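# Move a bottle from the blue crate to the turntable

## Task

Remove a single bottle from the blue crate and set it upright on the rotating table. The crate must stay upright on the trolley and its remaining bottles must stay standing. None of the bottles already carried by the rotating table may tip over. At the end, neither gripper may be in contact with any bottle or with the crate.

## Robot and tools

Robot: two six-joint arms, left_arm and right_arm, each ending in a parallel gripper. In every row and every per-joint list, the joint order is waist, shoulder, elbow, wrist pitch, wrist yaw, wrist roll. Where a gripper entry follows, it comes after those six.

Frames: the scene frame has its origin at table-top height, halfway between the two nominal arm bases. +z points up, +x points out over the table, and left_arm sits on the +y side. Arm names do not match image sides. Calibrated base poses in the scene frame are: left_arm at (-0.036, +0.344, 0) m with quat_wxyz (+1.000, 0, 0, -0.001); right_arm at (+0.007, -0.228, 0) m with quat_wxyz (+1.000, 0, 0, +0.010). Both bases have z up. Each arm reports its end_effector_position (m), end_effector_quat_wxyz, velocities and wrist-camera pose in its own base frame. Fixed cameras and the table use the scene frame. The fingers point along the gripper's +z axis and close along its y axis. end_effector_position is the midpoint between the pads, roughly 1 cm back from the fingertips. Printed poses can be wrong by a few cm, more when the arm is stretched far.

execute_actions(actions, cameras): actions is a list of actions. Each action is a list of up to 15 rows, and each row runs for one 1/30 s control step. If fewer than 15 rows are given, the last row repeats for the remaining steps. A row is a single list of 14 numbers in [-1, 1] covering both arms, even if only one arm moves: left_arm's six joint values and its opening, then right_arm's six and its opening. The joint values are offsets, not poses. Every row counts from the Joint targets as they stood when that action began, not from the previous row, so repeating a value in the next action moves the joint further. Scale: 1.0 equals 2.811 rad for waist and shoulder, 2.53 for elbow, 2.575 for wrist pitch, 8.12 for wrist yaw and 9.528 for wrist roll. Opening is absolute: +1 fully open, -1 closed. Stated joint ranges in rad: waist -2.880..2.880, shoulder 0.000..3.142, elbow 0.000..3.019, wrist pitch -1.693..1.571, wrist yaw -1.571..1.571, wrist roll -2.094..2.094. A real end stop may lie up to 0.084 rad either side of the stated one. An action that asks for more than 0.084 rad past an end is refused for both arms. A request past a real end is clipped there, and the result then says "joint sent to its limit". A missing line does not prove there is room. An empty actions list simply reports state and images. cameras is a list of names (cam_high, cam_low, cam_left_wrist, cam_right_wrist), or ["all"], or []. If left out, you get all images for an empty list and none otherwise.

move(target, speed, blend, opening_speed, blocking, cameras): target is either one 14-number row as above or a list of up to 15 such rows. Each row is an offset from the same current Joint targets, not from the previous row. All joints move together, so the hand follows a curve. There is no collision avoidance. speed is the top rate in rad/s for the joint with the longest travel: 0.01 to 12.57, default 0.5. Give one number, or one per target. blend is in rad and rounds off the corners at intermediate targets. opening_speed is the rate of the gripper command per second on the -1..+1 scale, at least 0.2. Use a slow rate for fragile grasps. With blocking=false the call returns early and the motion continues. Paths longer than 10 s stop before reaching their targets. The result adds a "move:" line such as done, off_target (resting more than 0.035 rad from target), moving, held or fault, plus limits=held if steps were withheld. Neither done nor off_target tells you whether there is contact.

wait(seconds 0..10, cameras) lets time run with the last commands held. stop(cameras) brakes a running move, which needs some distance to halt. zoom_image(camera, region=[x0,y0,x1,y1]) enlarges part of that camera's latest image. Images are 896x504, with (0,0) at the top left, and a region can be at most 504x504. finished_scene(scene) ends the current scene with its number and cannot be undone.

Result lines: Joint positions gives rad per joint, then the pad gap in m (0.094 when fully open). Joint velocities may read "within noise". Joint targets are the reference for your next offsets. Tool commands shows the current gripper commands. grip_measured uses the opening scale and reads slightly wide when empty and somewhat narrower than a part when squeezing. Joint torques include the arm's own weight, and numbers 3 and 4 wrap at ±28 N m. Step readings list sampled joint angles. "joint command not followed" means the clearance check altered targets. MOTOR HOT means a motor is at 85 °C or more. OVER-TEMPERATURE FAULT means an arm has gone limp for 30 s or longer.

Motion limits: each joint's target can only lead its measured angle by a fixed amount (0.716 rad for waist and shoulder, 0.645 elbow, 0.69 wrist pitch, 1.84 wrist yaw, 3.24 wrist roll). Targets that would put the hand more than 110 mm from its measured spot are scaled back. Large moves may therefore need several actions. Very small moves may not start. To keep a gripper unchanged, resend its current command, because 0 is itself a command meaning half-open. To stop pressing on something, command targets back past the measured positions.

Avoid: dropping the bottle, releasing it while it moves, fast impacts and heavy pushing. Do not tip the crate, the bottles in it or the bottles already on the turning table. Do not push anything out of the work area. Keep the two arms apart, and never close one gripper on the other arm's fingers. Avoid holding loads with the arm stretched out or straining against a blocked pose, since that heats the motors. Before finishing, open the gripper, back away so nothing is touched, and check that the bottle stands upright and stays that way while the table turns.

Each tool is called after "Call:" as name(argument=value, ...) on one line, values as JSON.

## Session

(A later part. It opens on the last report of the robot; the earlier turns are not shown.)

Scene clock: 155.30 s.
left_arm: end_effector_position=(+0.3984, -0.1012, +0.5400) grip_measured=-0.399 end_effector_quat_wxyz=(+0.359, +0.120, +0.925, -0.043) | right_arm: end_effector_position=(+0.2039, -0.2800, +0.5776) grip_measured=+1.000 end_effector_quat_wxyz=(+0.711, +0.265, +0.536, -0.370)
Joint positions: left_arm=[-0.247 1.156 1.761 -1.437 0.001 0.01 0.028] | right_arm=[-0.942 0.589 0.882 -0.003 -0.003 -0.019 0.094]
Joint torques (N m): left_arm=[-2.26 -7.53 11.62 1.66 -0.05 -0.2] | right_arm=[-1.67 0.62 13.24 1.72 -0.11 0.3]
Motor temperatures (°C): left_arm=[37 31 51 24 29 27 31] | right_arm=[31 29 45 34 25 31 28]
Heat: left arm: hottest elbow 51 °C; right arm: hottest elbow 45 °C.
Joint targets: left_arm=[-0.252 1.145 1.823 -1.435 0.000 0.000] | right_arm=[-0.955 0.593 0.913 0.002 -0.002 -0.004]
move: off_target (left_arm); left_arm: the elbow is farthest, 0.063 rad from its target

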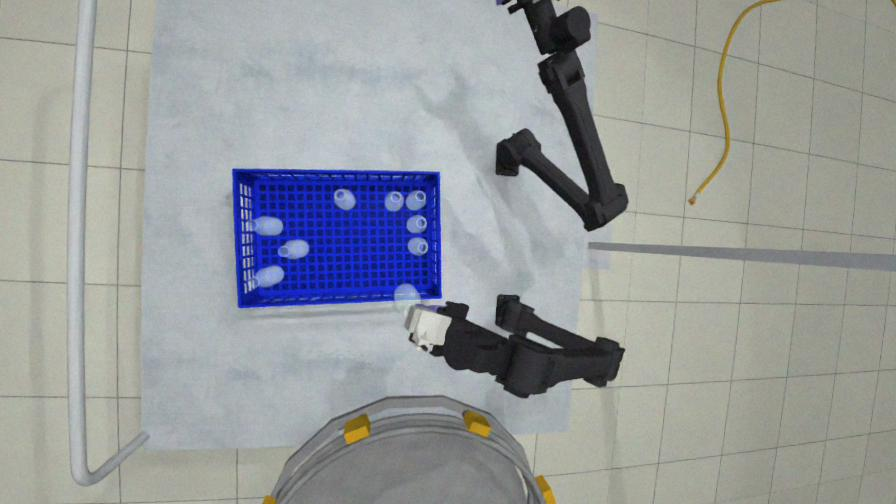

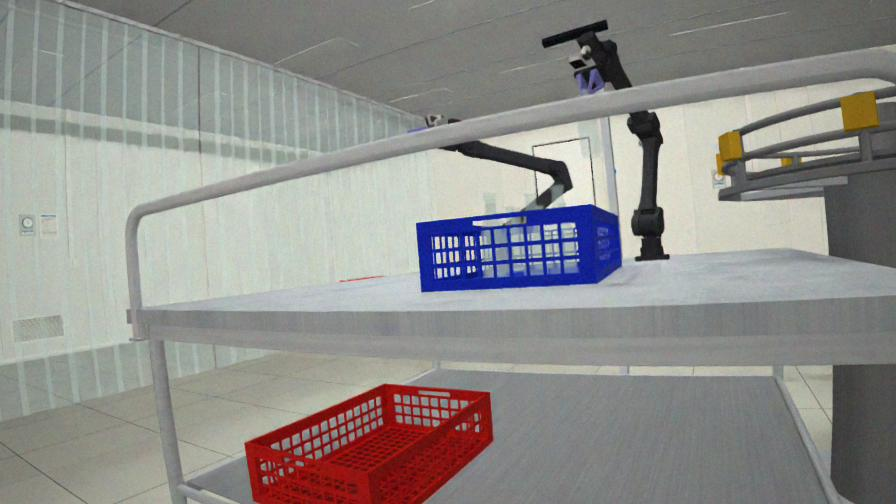

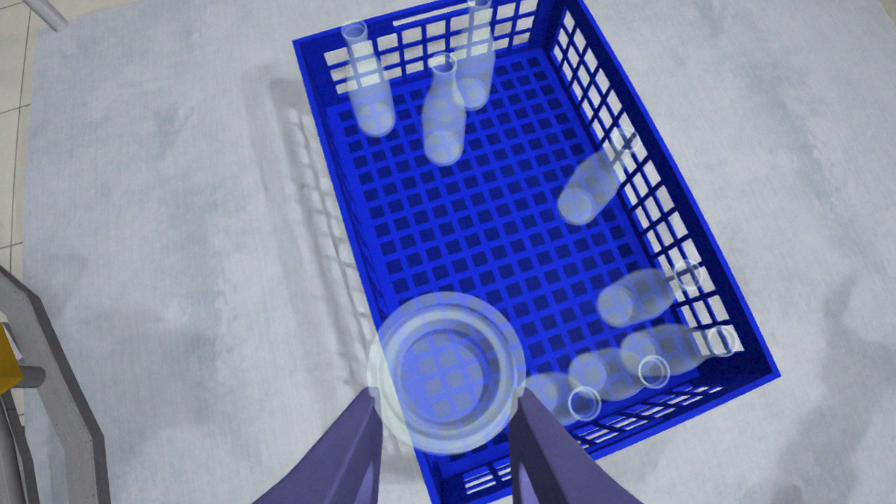

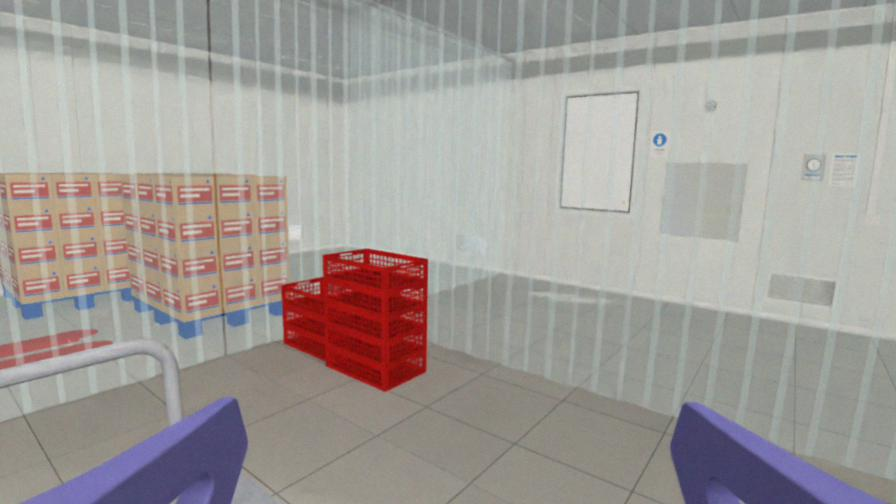

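Call:
move(target=[[0,0,0,0.28,0,0,-0.7,0,0,0,0,0,0,1],[0.41,0,0,0.28,0,0,-0.7,0,0,0,0,0,0,1]], blend=0.1, speed=0.7, cameras=["all"])

Call:
wait(seconds=3, cameras=["cam_left_wrist"])

Scene clock: 163.23 s.
left_arm: end_effector_position=(+0.3025, +0.3840, +0.6860) grip_measured=-0.401 end_effector_quat_wxyz=(+0.587, -0.328, +0.682, +0.289) | right_arm: end_effector_position=(+0.2039, -0.2800, +0.5776) grip_measured=+1.000 end_effector_quat_wxyz=(+0.711, +0.265, +0.536, -0.370)
Joint positions: left_arm=[0.904 1.156 1.761 -0.751 -0.003 0.008 0.028] | right_arm=[-0.942 0.589 0.882 -0.003 -0.003 -0.019 0.094]
Joint torques (N m): left_arm=[-1.55 -8 12.25 3.54 0.11 -0.19] | right_arm=[-1.67 0.67 13.23 1.73 -0.11 0.29]
Heat: left arm: hottest elbow 50 °C; right arm: hottest elbow 45 °C.
Joint targets: left_arm=[0.901 1.145 1.823 -0.714 0.000 0.001] | right_arm=[-0.955 0.593 0.913 0.002 -0.002 -0.004]
move: off_target (left_arm); left_arm: the elbow is farthest, 0.062 rad from its target

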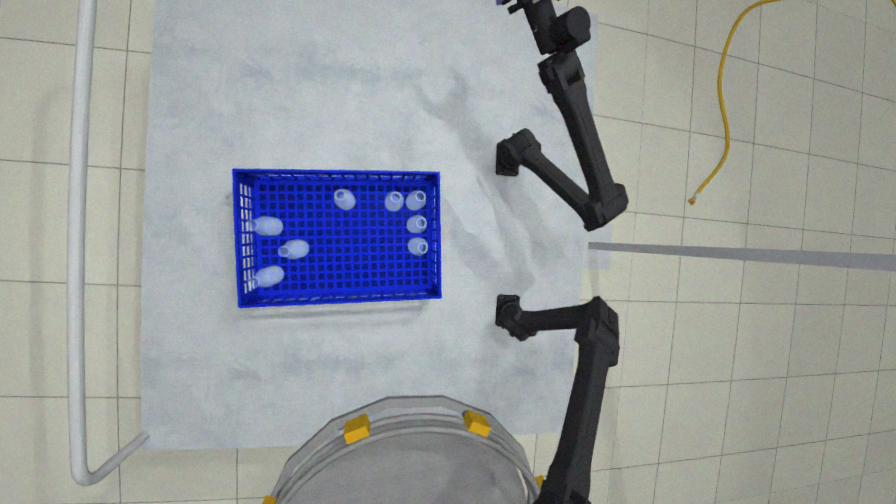

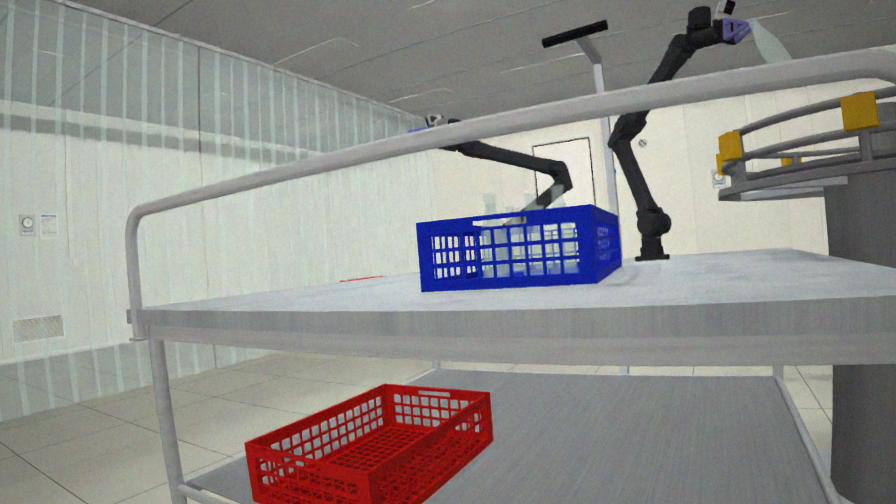

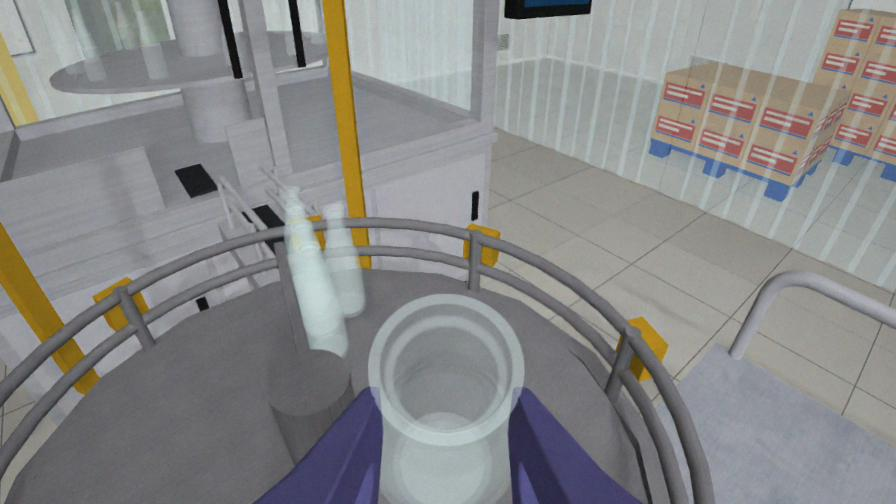

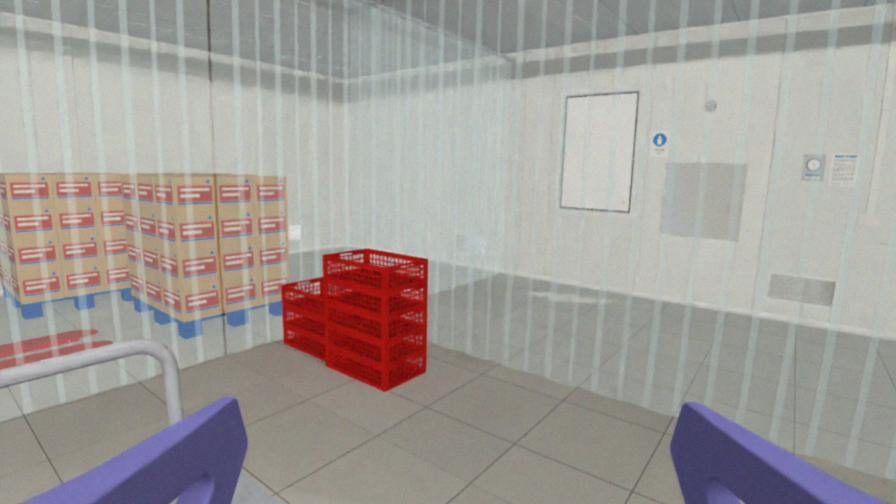

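Scene clock: 166.23 s.
left_arm: end_effector_position=(+0.3025, +0.3840, +0.6860) grip_measured=-0.401 end_effector_quat_wxyz=(+0.587, -0.328, +0.682, +0.289) | right_arm: end_effector_position=(+0.2039, -0.2800, +0.5776) grip_measured=+1.000 end_effector_quat_wxyz=(+0.711, +0.265, +0.536, -0.370)
Joint positions: left_arm=[0.904 1.156 1.761 -0.751 -0.003 0.008 0.028] | right_arm=[-0.942 0.589 0.882 -0.003 -0.003 -0.019 0.094]
Joint torques (N m): left_arm=[-1.73 -8.41 12.36 3.63 0.08 -0.17] | right_arm=[-1.67 0.62 13.23 1.73 -0.11 0.29]
Heat: left arm: hottest elbow 50 °C; right arm: hottest elbow 46 °C.
Joint targets: left_arm=[0.901 1.145 1.823 -0.714 0.000 0.001] | right_arm=[-0.955 0.593 0.913 0.002 -0.002 -0.004]
Tool commands: left_gripper/opening=-0.7 right_gripper/opening=+1.0
wait: 3.00 s; at rest by 0.17 s
Images, in order (width x height): cam_left_wrist 896x504.

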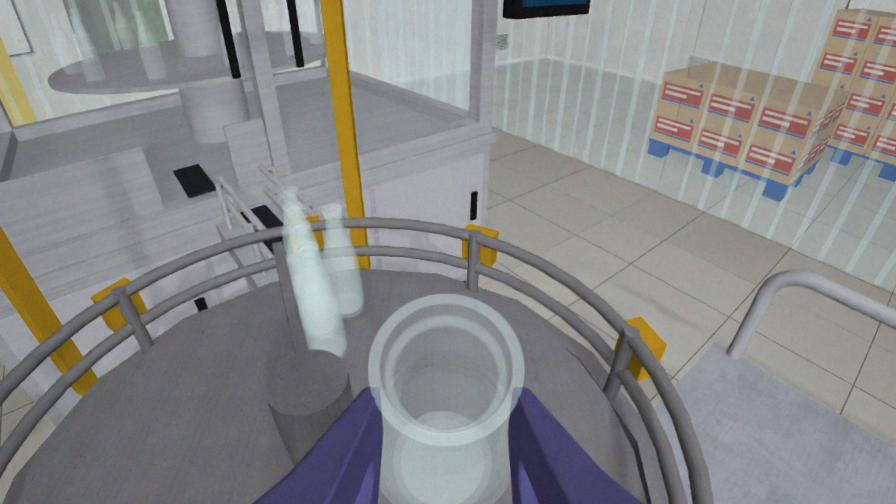

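Call:
move(target=[0.0352,0.1668,0.2004,-0.2897,0,0,-0.7,0,0,0,0,0,0,1], speed=0.5, cameras=["all"])

Scene clock: 199.53 s.
left_arm: end_effector_position=(+0.3202, +0.4929, +0.5473) grip_measured=-0.401 end_effector_quat_wxyz=(+0.316, -0.442, +0.821, +0.175) | right_arm: end_effector_position=(+0.2039, -0.2800, +0.5776) grip_measured=+1.000 end_effector_quat_wxyz=(+0.711, +0.265, +0.536, -0.370)
Joint positions: left_arm=[0.995 1.634 2.265 -1.463 -0.003 0.008 0.028] | right_arm=[-0.942 0.589 0.882 -0.003 -0.003 -0.019 0.094]
Joint torques (N m): left_arm=[-1.55 -15.91 12.05 1.7 0.07 -0.18] | right_arm=[-1.67 0.67 13.24 1.73 -0.11 0.3]
Heat: left arm: hottest elbow 52 °C; right arm: hottest elbow 47 °C.
Joint targets: left_arm=[1.000 1.613 2.330 -1.460 0.000 0.001] | right_arm=[-0.955 0.593 0.913 0.002 -0.002 -0.004]
move: off_target (left_arm); left_arm: the elbow is farthest, 0.065 rad from its target

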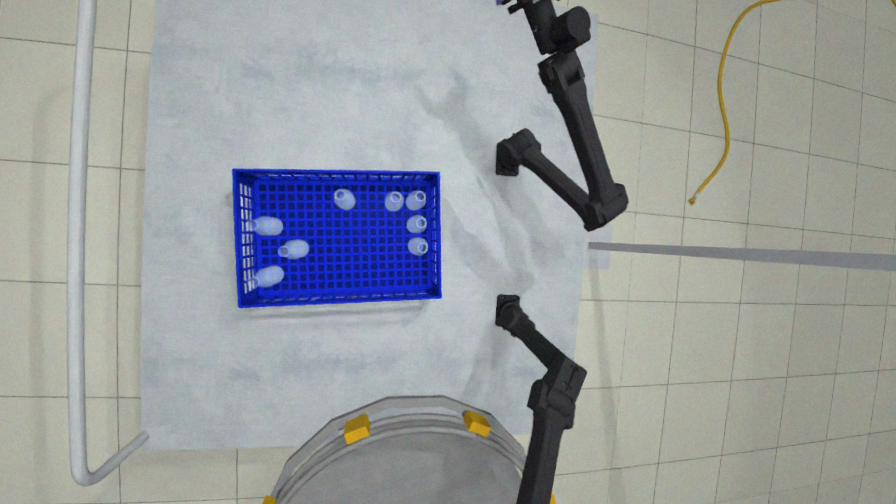

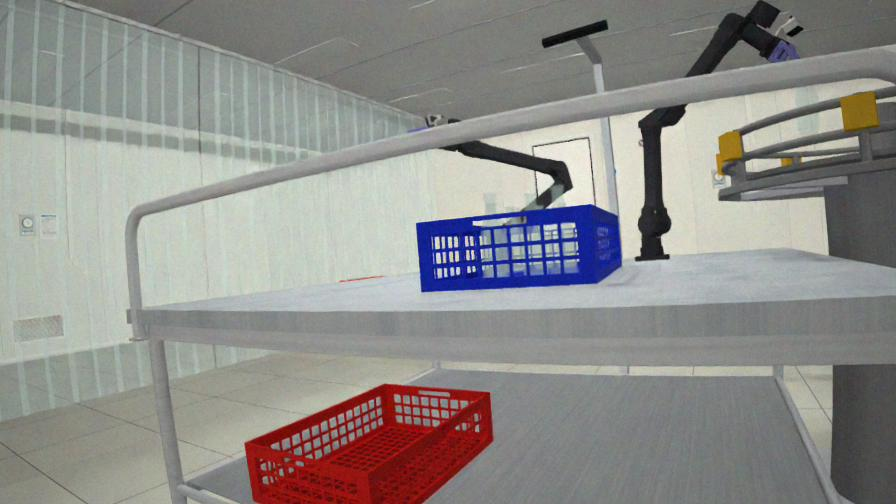

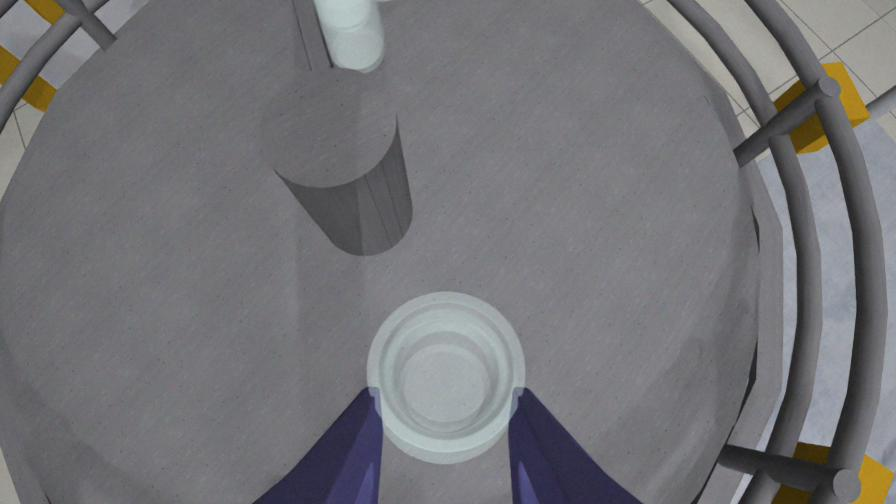

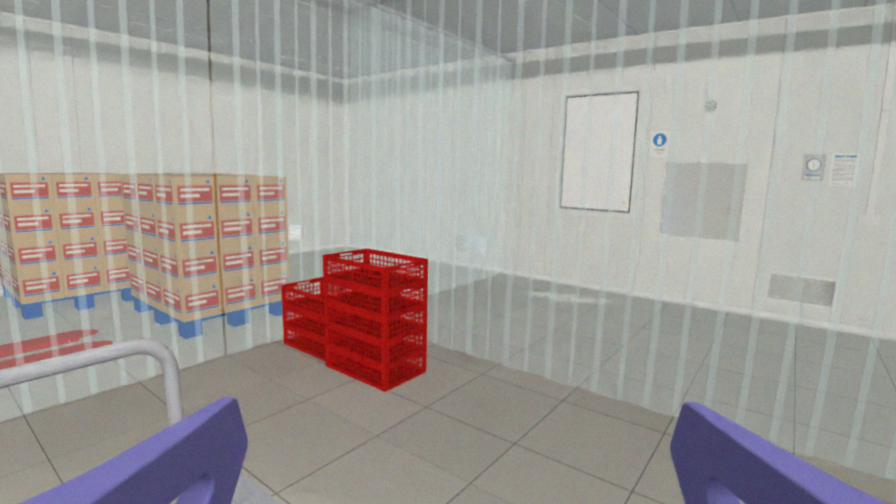

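Call:
move(target=[0,-0.0477,-0.1747,0.1049,0,0,-0.7,0,0,0,0,0,0,1], speed=0.4, cameras=["cam_left_wrist","cam_low"])

Call:
zoom_image(camera="cam_low", region=[680, 20, 896, 220])

Scene clock: 206.57 s.
left_arm: end_effector_position=(+0.3196, +0.4920, +0.4594) grip_measured=-0.401 end_effector_quat_wxyz=(+0.305, -0.444, +0.826, +0.168) | right_arm: end_effector_position=(+0.2039, -0.2800, +0.5776) grip_measured=+1.000 end_effector_quat_wxyz=(+0.711, +0.265, +0.536, -0.370)
Joint positions: left_arm=[0.995 1.514 1.87 -1.216 -0.003 0.008 0.028] | right_arm=[-0.942 0.589 0.882 -0.003 -0.003 -0.019 0.094]
Joint torques (N m): left_arm=[-1.38 -16.15 9.62 2.58 0.1 -0.16] | right_arm=[-1.73 0.67 13.24 1.73 -0.11 0.29]
Heat: left arm: hottest elbow 53 °C; right arm: hottest elbow 47 °C.
Joint targets: left_arm=[1.000 1.479 1.888 -1.190 0.000 0.001] | right_arm=[-0.955 0.593 0.913 0.002 -0.002 -0.004]
move: done
Images, in order (width x height): cam_low 896x504, cam_left_wrist 896x504.

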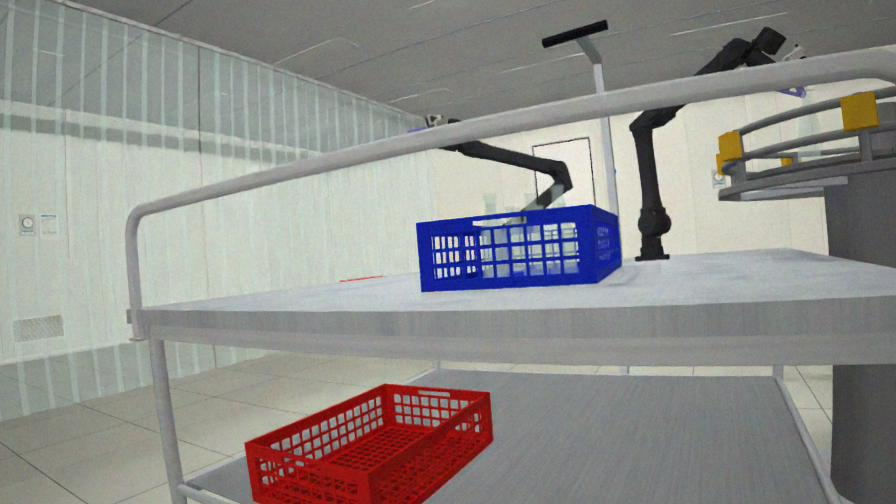

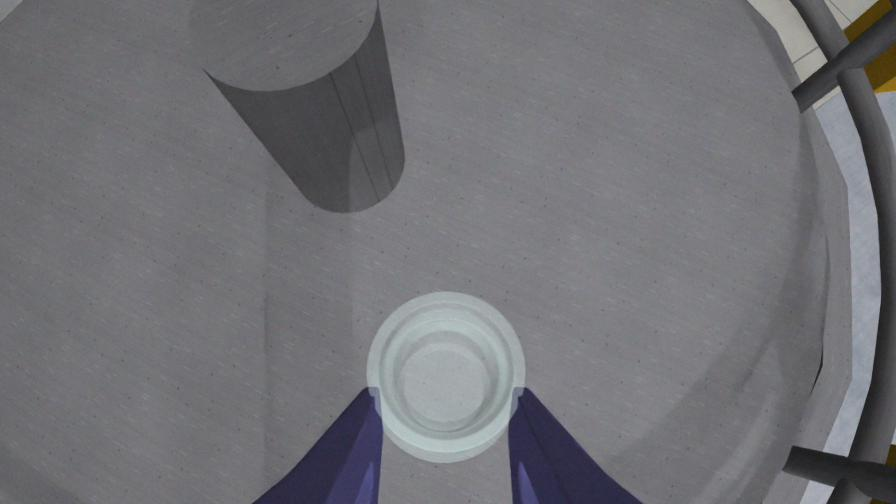

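Scaled by 2.333 from the camera's 896x504 image, which has a finer 1280x720 frame.

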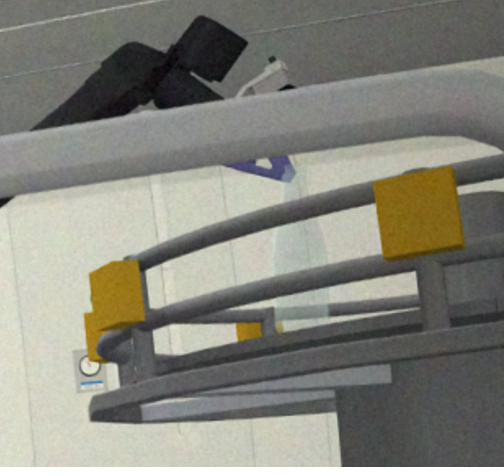

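Call:
move(target=[0,-0.0074,-0.0312,0.038,0,0,-0.7,0,0,0,0,0,0,1], speed=0.1, cameras=["cam_low"])

Call:
zoom_image(camera="cam_low", region=[760, 60, 896, 200])

Scene clock: 214.30 s.
left_arm: end_effector_position=(+0.3234, +0.4977, +0.4441) grip_measured=-0.401 end_effector_quat_wxyz=(+0.319, -0.441, +0.820, +0.177) | right_arm: end_effector_position=(+0.2039, -0.2800, +0.5776) grip_measured=+1.000 end_effector_quat_wxyz=(+0.711, +0.265, +0.536, -0.370)
Joint positions: left_arm=[0.995 1.495 1.791 -1.119 -0.003 0.008 0.028] | right_arm=[-0.942 0.589 0.882 -0.003 -0.003 -0.019 0.094]
Joint torques (N m): left_arm=[-1.2 -15.68 9.95 2.63 0.11 -0.16] | right_arm=[-1.67 0.67 13.23 1.73 -0.11 0.29]
Heat: left arm: hottest elbow 54 °C; right arm: hottest elbow 47 °C.
Joint targets: left_arm=[1.000 1.459 1.809 -1.092 0.000 0.001] | right_arm=[-0.955 0.593 0.913 0.002 -0.002 -0.004]
move: off_target (left_arm); left_arm: the shoulder is farthest, 0.037 rad from its target
Images, in order (width x height): cam_low 896x504.

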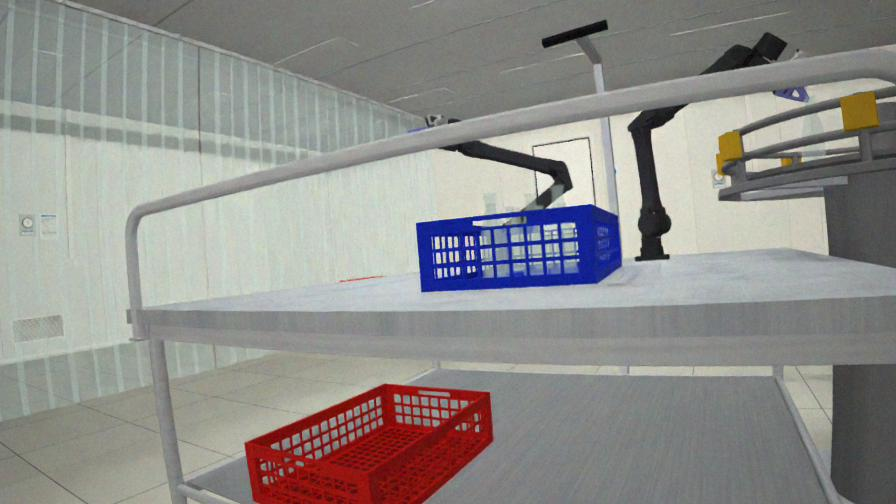

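Scaled by 3.600 from the camera's 896x504 image, which has a finer 1280x720 frame.

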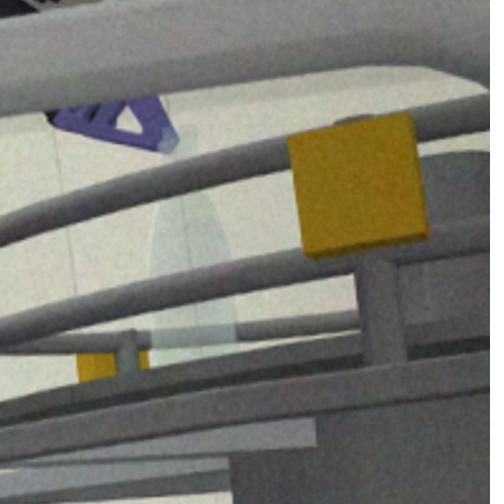

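Call:
move(target=[0,-0.0037,-0.0156,0.0113,0,0,-0.7,0,0,0,0,0,0,1], speed=0.1)

Call:
move(target=[0,-0.0037,-0.0156,0.0113,0,0,-0.7,0,0,0,0,0,0,1], speed=0.1, cameras=["cam_low","cam_left_wrist"])

Call:
zoom_image(camera="cam_low", region=[760, 60, 896, 200])

Scene clock: 219.67 s.
left_arm: end_effector_position=(+0.3228, +0.4970, +0.4334) grip_measured=-0.401 end_effector_quat_wxyz=(+0.319, -0.441, +0.820, +0.176) | right_arm: end_effector_position=(+0.2039, -0.2800, +0.5776) grip_measured=+1.000 end_effector_quat_wxyz=(+0.711, +0.265, +0.536, -0.370)
Joint positions: left_arm=[0.995 1.485 1.751 -1.09 -0.003 0.008 0.028] | right_arm=[-0.942 0.589 0.882 -0.003 -0.003 -0.019 0.094]
Joint torques (N m): left_arm=[-1.67 -16.32 9.77 2.76 0.09 -0.17] | right_arm=[-1.67 0.62 13.22 1.72 -0.1 0.29]
Heat: left arm: hottest elbow 54 °C; right arm: hottest elbow 47 °C.
Joint targets: left_arm=[1.000 1.448 1.770 -1.063 0.000 0.001] | right_arm=[-0.955 0.593 0.913 0.002 -0.002 -0.004]
move: off_target (left_arm); left_arm: the shoulder is farthest, 0.036 rad from its target

Scene clock: 220.60 s.
left_arm: end_effector_position=(+0.3224, +0.4948, +0.4304) grip_measured=-0.401 end_effector_quat_wxyz=(+0.327, -0.439, +0.818, +0.178) | right_arm: end_effector_position=(+0.2039, -0.2800, +0.5776) grip_measured=+1.000 end_effector_quat_wxyz=(+0.711, +0.265, +0.536, -0.370)
Joint positions: left_arm=[0.994 1.468 1.717 -1.057 0.001 0.008 0.028] | right_arm=[-0.942 0.589 0.882 -0.003 -0.003 -0.019 0.094]
Joint torques (N m): left_arm=[-1.67 -14.86 9.65 2.56 -0.03 -0.16] | right_arm=[-1.67 0.67 13.23 1.72 -0.11 0.29]
Heat: left arm: hottest elbow 54 °C; right arm: hottest elbow 47 °C.
Joint targets: left_arm=[1.000 1.438 1.730 -1.034 0.000 0.000] | right_arm=[-0.955 0.593 0.913 0.002 -0.002 -0.004]
move: done
Images, in order (width x height): cam_low 896x504, cam_left_wrist 896x504.

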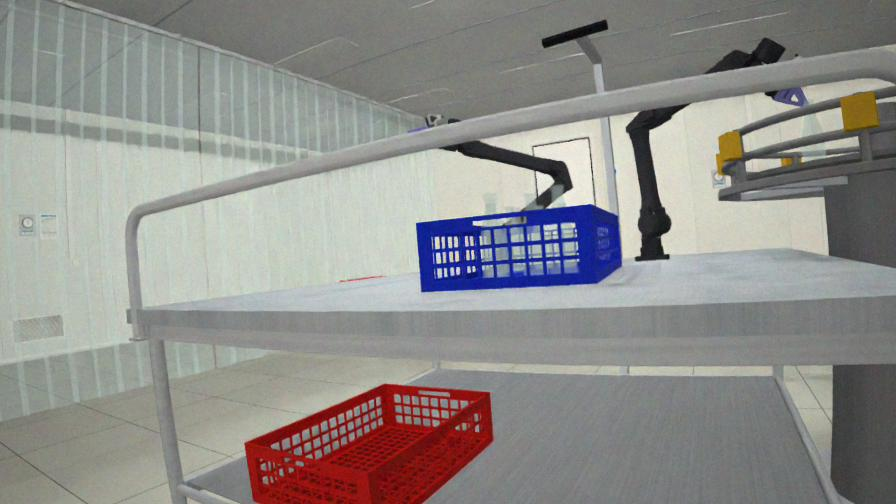

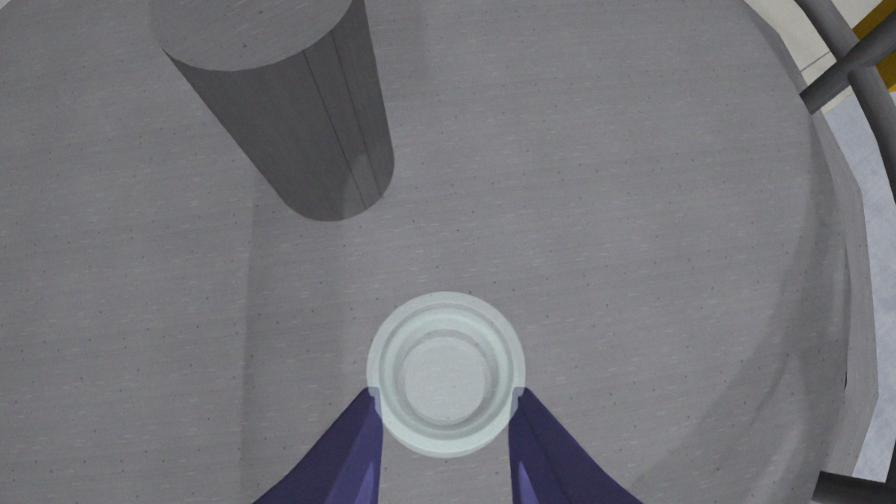

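Scaled by 3.600 from the camera's 896x504 image, which has a finer 1280x720 frame.

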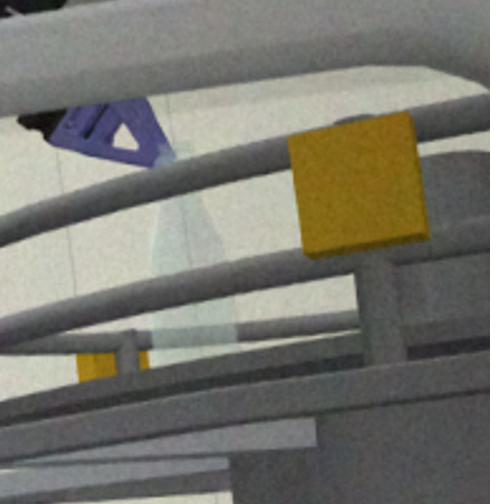

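Call:
move(target=[0,0,0,0,0,0,0.8,0,0,0,0,0,0,1], opening_speed=1, cameras=["cam_left_wrist"])

Scene clock: 225.20 s.
left_arm: end_effector_position=(+0.3201, +0.4912, +0.4411) grip_measured=+0.797 end_effector_quat_wxyz=(+0.336, -0.437, +0.814, +0.184) | right_arm: end_effector_position=(+0.2039, -0.2800, +0.5776) grip_measured=+1.000 end_effector_quat_wxyz=(+0.711, +0.265, +0.536, -0.370)
Joint positions: left_arm=[0.994 1.45 1.716 -1.051 0.001 0.008 0.084] | right_arm=[-0.942 0.589 0.882 -0.003 -0.003 -0.019 0.094]
Joint torques (N m): left_arm=[-1.85 -13.68 9.68 2.33 -0.04 -0.2] | right_arm=[-1.67 0.67 13.23 1.72 -0.1 0.29]
Heat: left arm: hottest elbow 53 °C; right arm: hottest elbow 47 °C.
Joint targets: left_arm=[1.000 1.438 1.730 -1.034 0.000 0.000] | right_arm=[-0.955 0.593 0.913 0.002 -0.002 -0.004]
move: done
Images, in order (width x height): cam_left_wrist 896x504.

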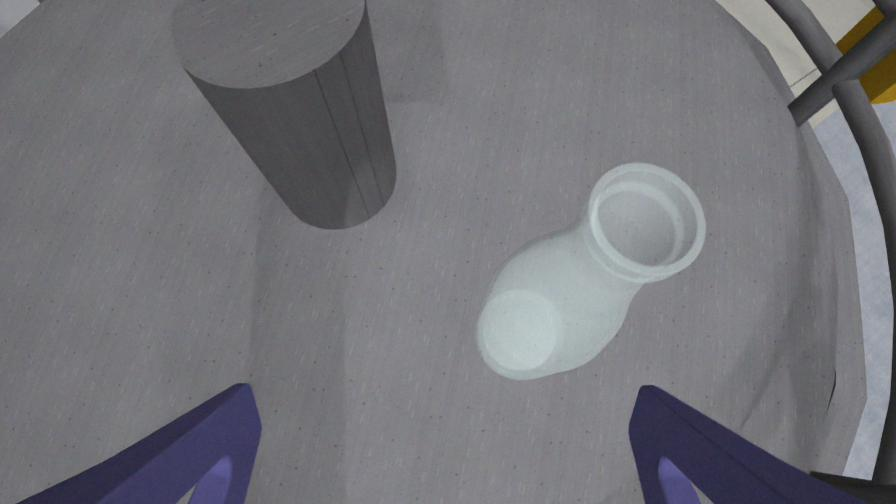

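Call:
move(target=[0,-0.14,0.06,0.0,0,0,0.8,0,0,0,0,0,0,1], cameras=["all"])

Call:
wait(seconds=1.5, cameras=["cam_left_wrist"])

Scene clock: 230.90 s.
left_arm: end_effector_position=(+0.2157, +0.3306, +0.7103) grip_measured=+0.798 end_effector_quat_wxyz=(+0.542, -0.372, +0.693, +0.296) | right_arm: end_effector_position=(+0.2039, -0.2800, +0.5776) grip_measured=+1.000 end_effector_quat_wxyz=(+0.711, +0.265, +0.536, -0.370)
Joint positions: left_arm=[0.994 1.049 1.857 -1.048 0.001 0.008 0.084] | right_arm=[-0.942 0.589 0.882 -0.003 -0.003 -0.019 0.094]
Joint torques (N m): left_arm=[-1.67 -4.78 8.64 2.56 -0.05 -0.17] | right_arm=[-1.67 0.62 13.23 1.72 -0.11 0.29]
Heat: left arm: hottest elbow 53 °C; right arm: hottest elbow 47 °C.
Joint targets: left_arm=[1.000 1.044 1.882 -1.034 0.000 0.000] | right_arm=[-0.955 0.593 0.913 0.002 -0.002 -0.004]
move: done

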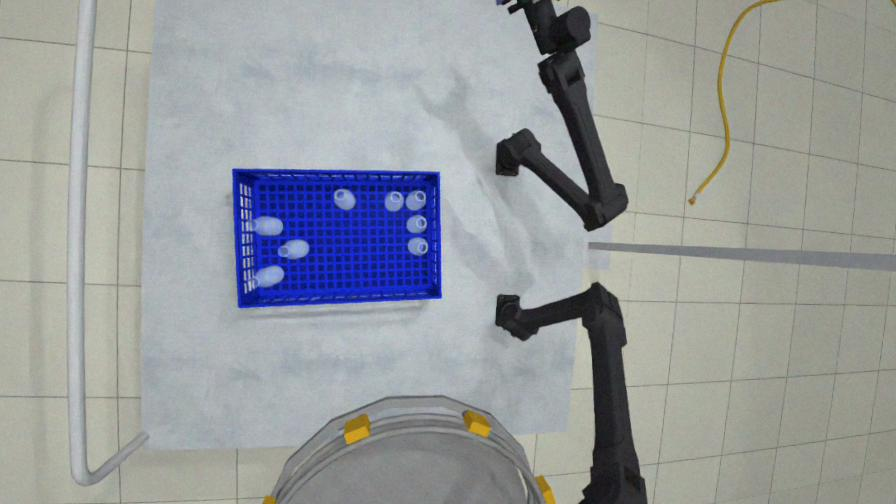

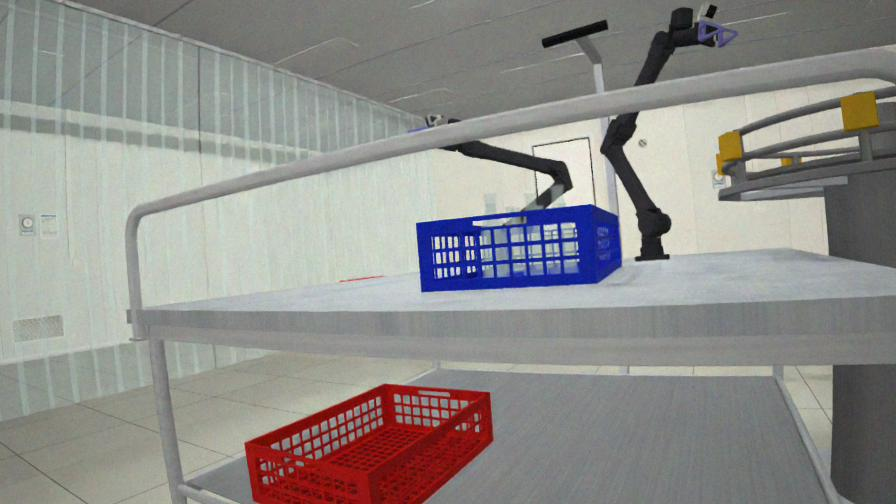

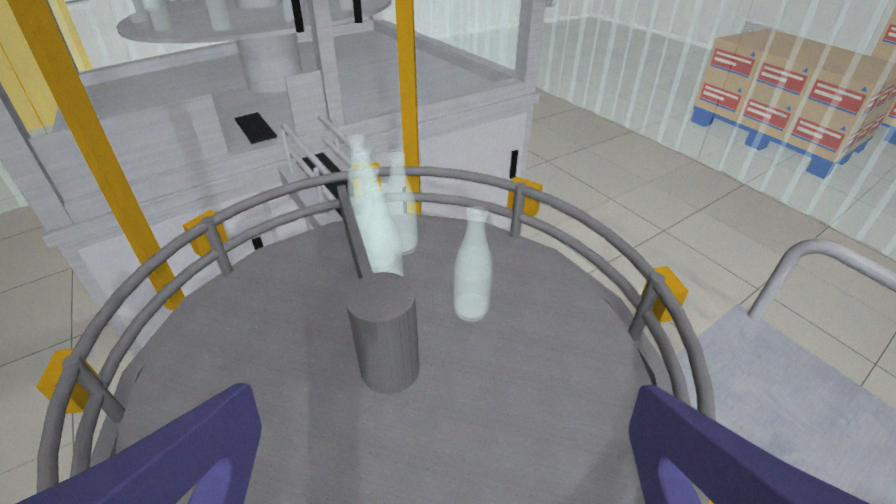

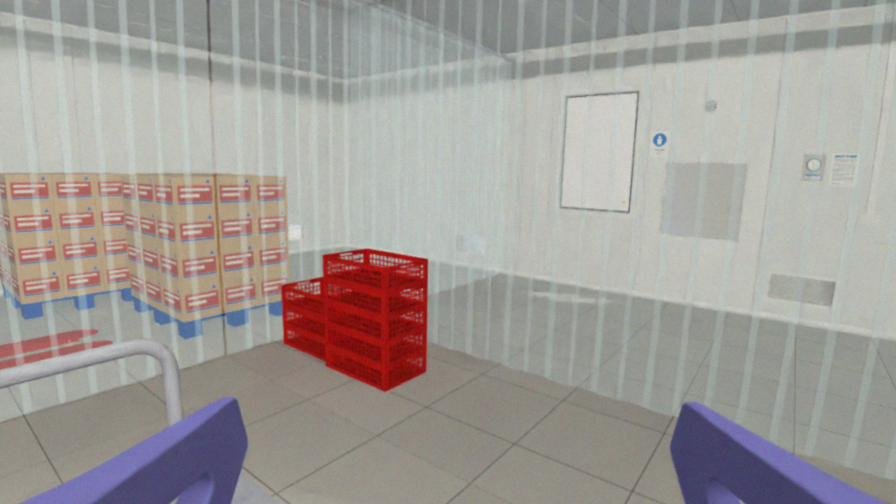

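Scene clock: 232.40 s.
left_arm: end_effector_position=(+0.2157, +0.3306, +0.7103) grip_measured=+0.798 end_effector_quat_wxyz=(+0.542, -0.372, +0.693, +0.296) | right_arm: end_effector_position=(+0.2039, -0.2800, +0.5776) grip_measured=+1.000 end_effector_quat_wxyz=(+0.711, +0.265, +0.536, -0.370)
Joint positions: left_arm=[0.994 1.049 1.857 -1.048 0.001 0.008 0.084] | right_arm=[-0.942 0.589 0.882 -0.003 -0.003 -0.019 0.094]
Joint torques (N m): left_arm=[-1.26 -4.72 8.62 2.5 -0.07 -0.19] | right_arm=[-1.61 0.67 13.23 1.72 -0.11 0.29]
Heat: left arm: hottest elbow 52 °C; right arm: hottest elbow 47 °C.
Joint targets: left_arm=[1.000 1.044 1.882 -1.034 0.000 0.000] | right_arm=[-0.955 0.593 0.913 0.002 -0.002 -0.004]
Tool commands: left_gripper/opening=+0.8 right_gripper/opening=+1.0
wait: 1.50 s; at rest by 0.17 s
Images, in order (width x height): cam_left_wrist 896x504.

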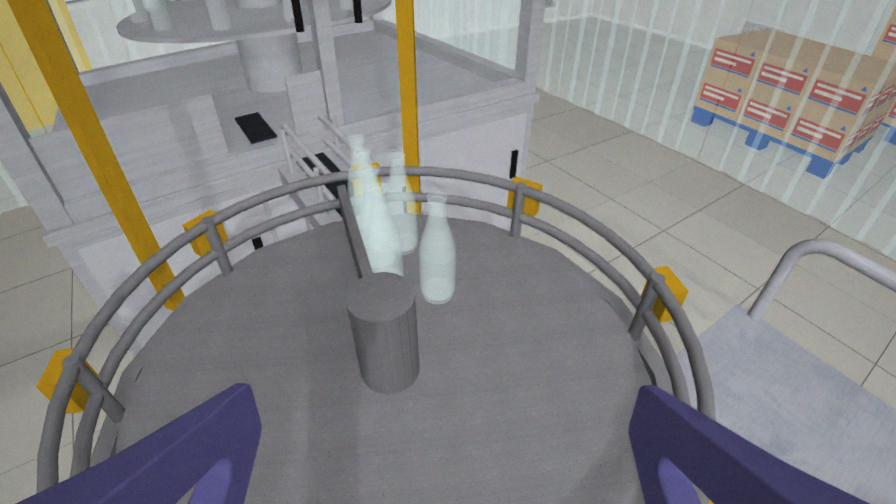

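Call:
wait(seconds=3, cameras=["cam_left_wrist"])

Call:
zoom_image(camera="cam_left_wrist", region=[290, 100, 560, 340])

Scene clock: 238.27 s.
left_arm: end_effector_position=(+0.2157, +0.3306, +0.7103) grip_measured=+0.798 end_effector_quat_wxyz=(+0.542, -0.372, +0.693, +0.296) | right_arm: end_effector_position=(+0.2039, -0.2800, +0.5776) grip_measured=+1.000 end_effector_quat_wxyz=(+0.711, +0.265, +0.536, -0.370)
Joint positions: left_arm=[0.994 1.049 1.857 -1.048 0.001 0.008 0.084] | right_arm=[-0.942 0.589 0.882 -0.003 -0.003 -0.019 0.094]
Joint torques (N m): left_arm=[-1.38 -4.6 8.62 2.45 -0.07 -0.2] | right_arm=[-1.73 0.67 13.24 1.72 -0.1 0.29]
Heat: left arm: hottest elbow 51 °C; right arm: hottest elbow 47 °C.
Joint targets: left_arm=[1.000 1.044 1.882 -1.034 0.000 0.000] | right_arm=[-0.955 0.593 0.913 0.002 -0.002 -0.004]
Tool commands: left_gripper/opening=+0.8 right_gripper/opening=+1.0
wait: 3.00 s; at rest from the start
Images, in order (width x height): cam_left_wrist 896x504.

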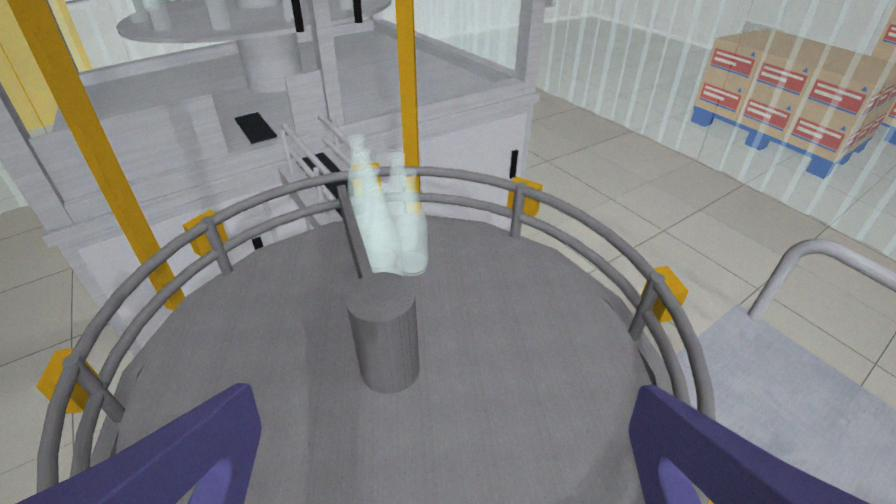

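Scaled by 1.867 from the camera's 896x504 image, which has a finer 1280x720 frame.

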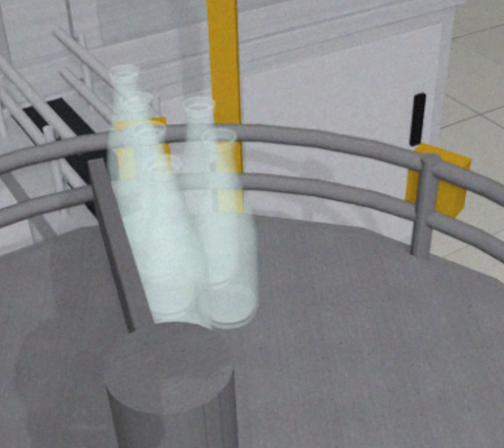

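All bottles are standing, queued at the fence.

Call:
finished_scene(scene=1)

The scene is finished: the task was done.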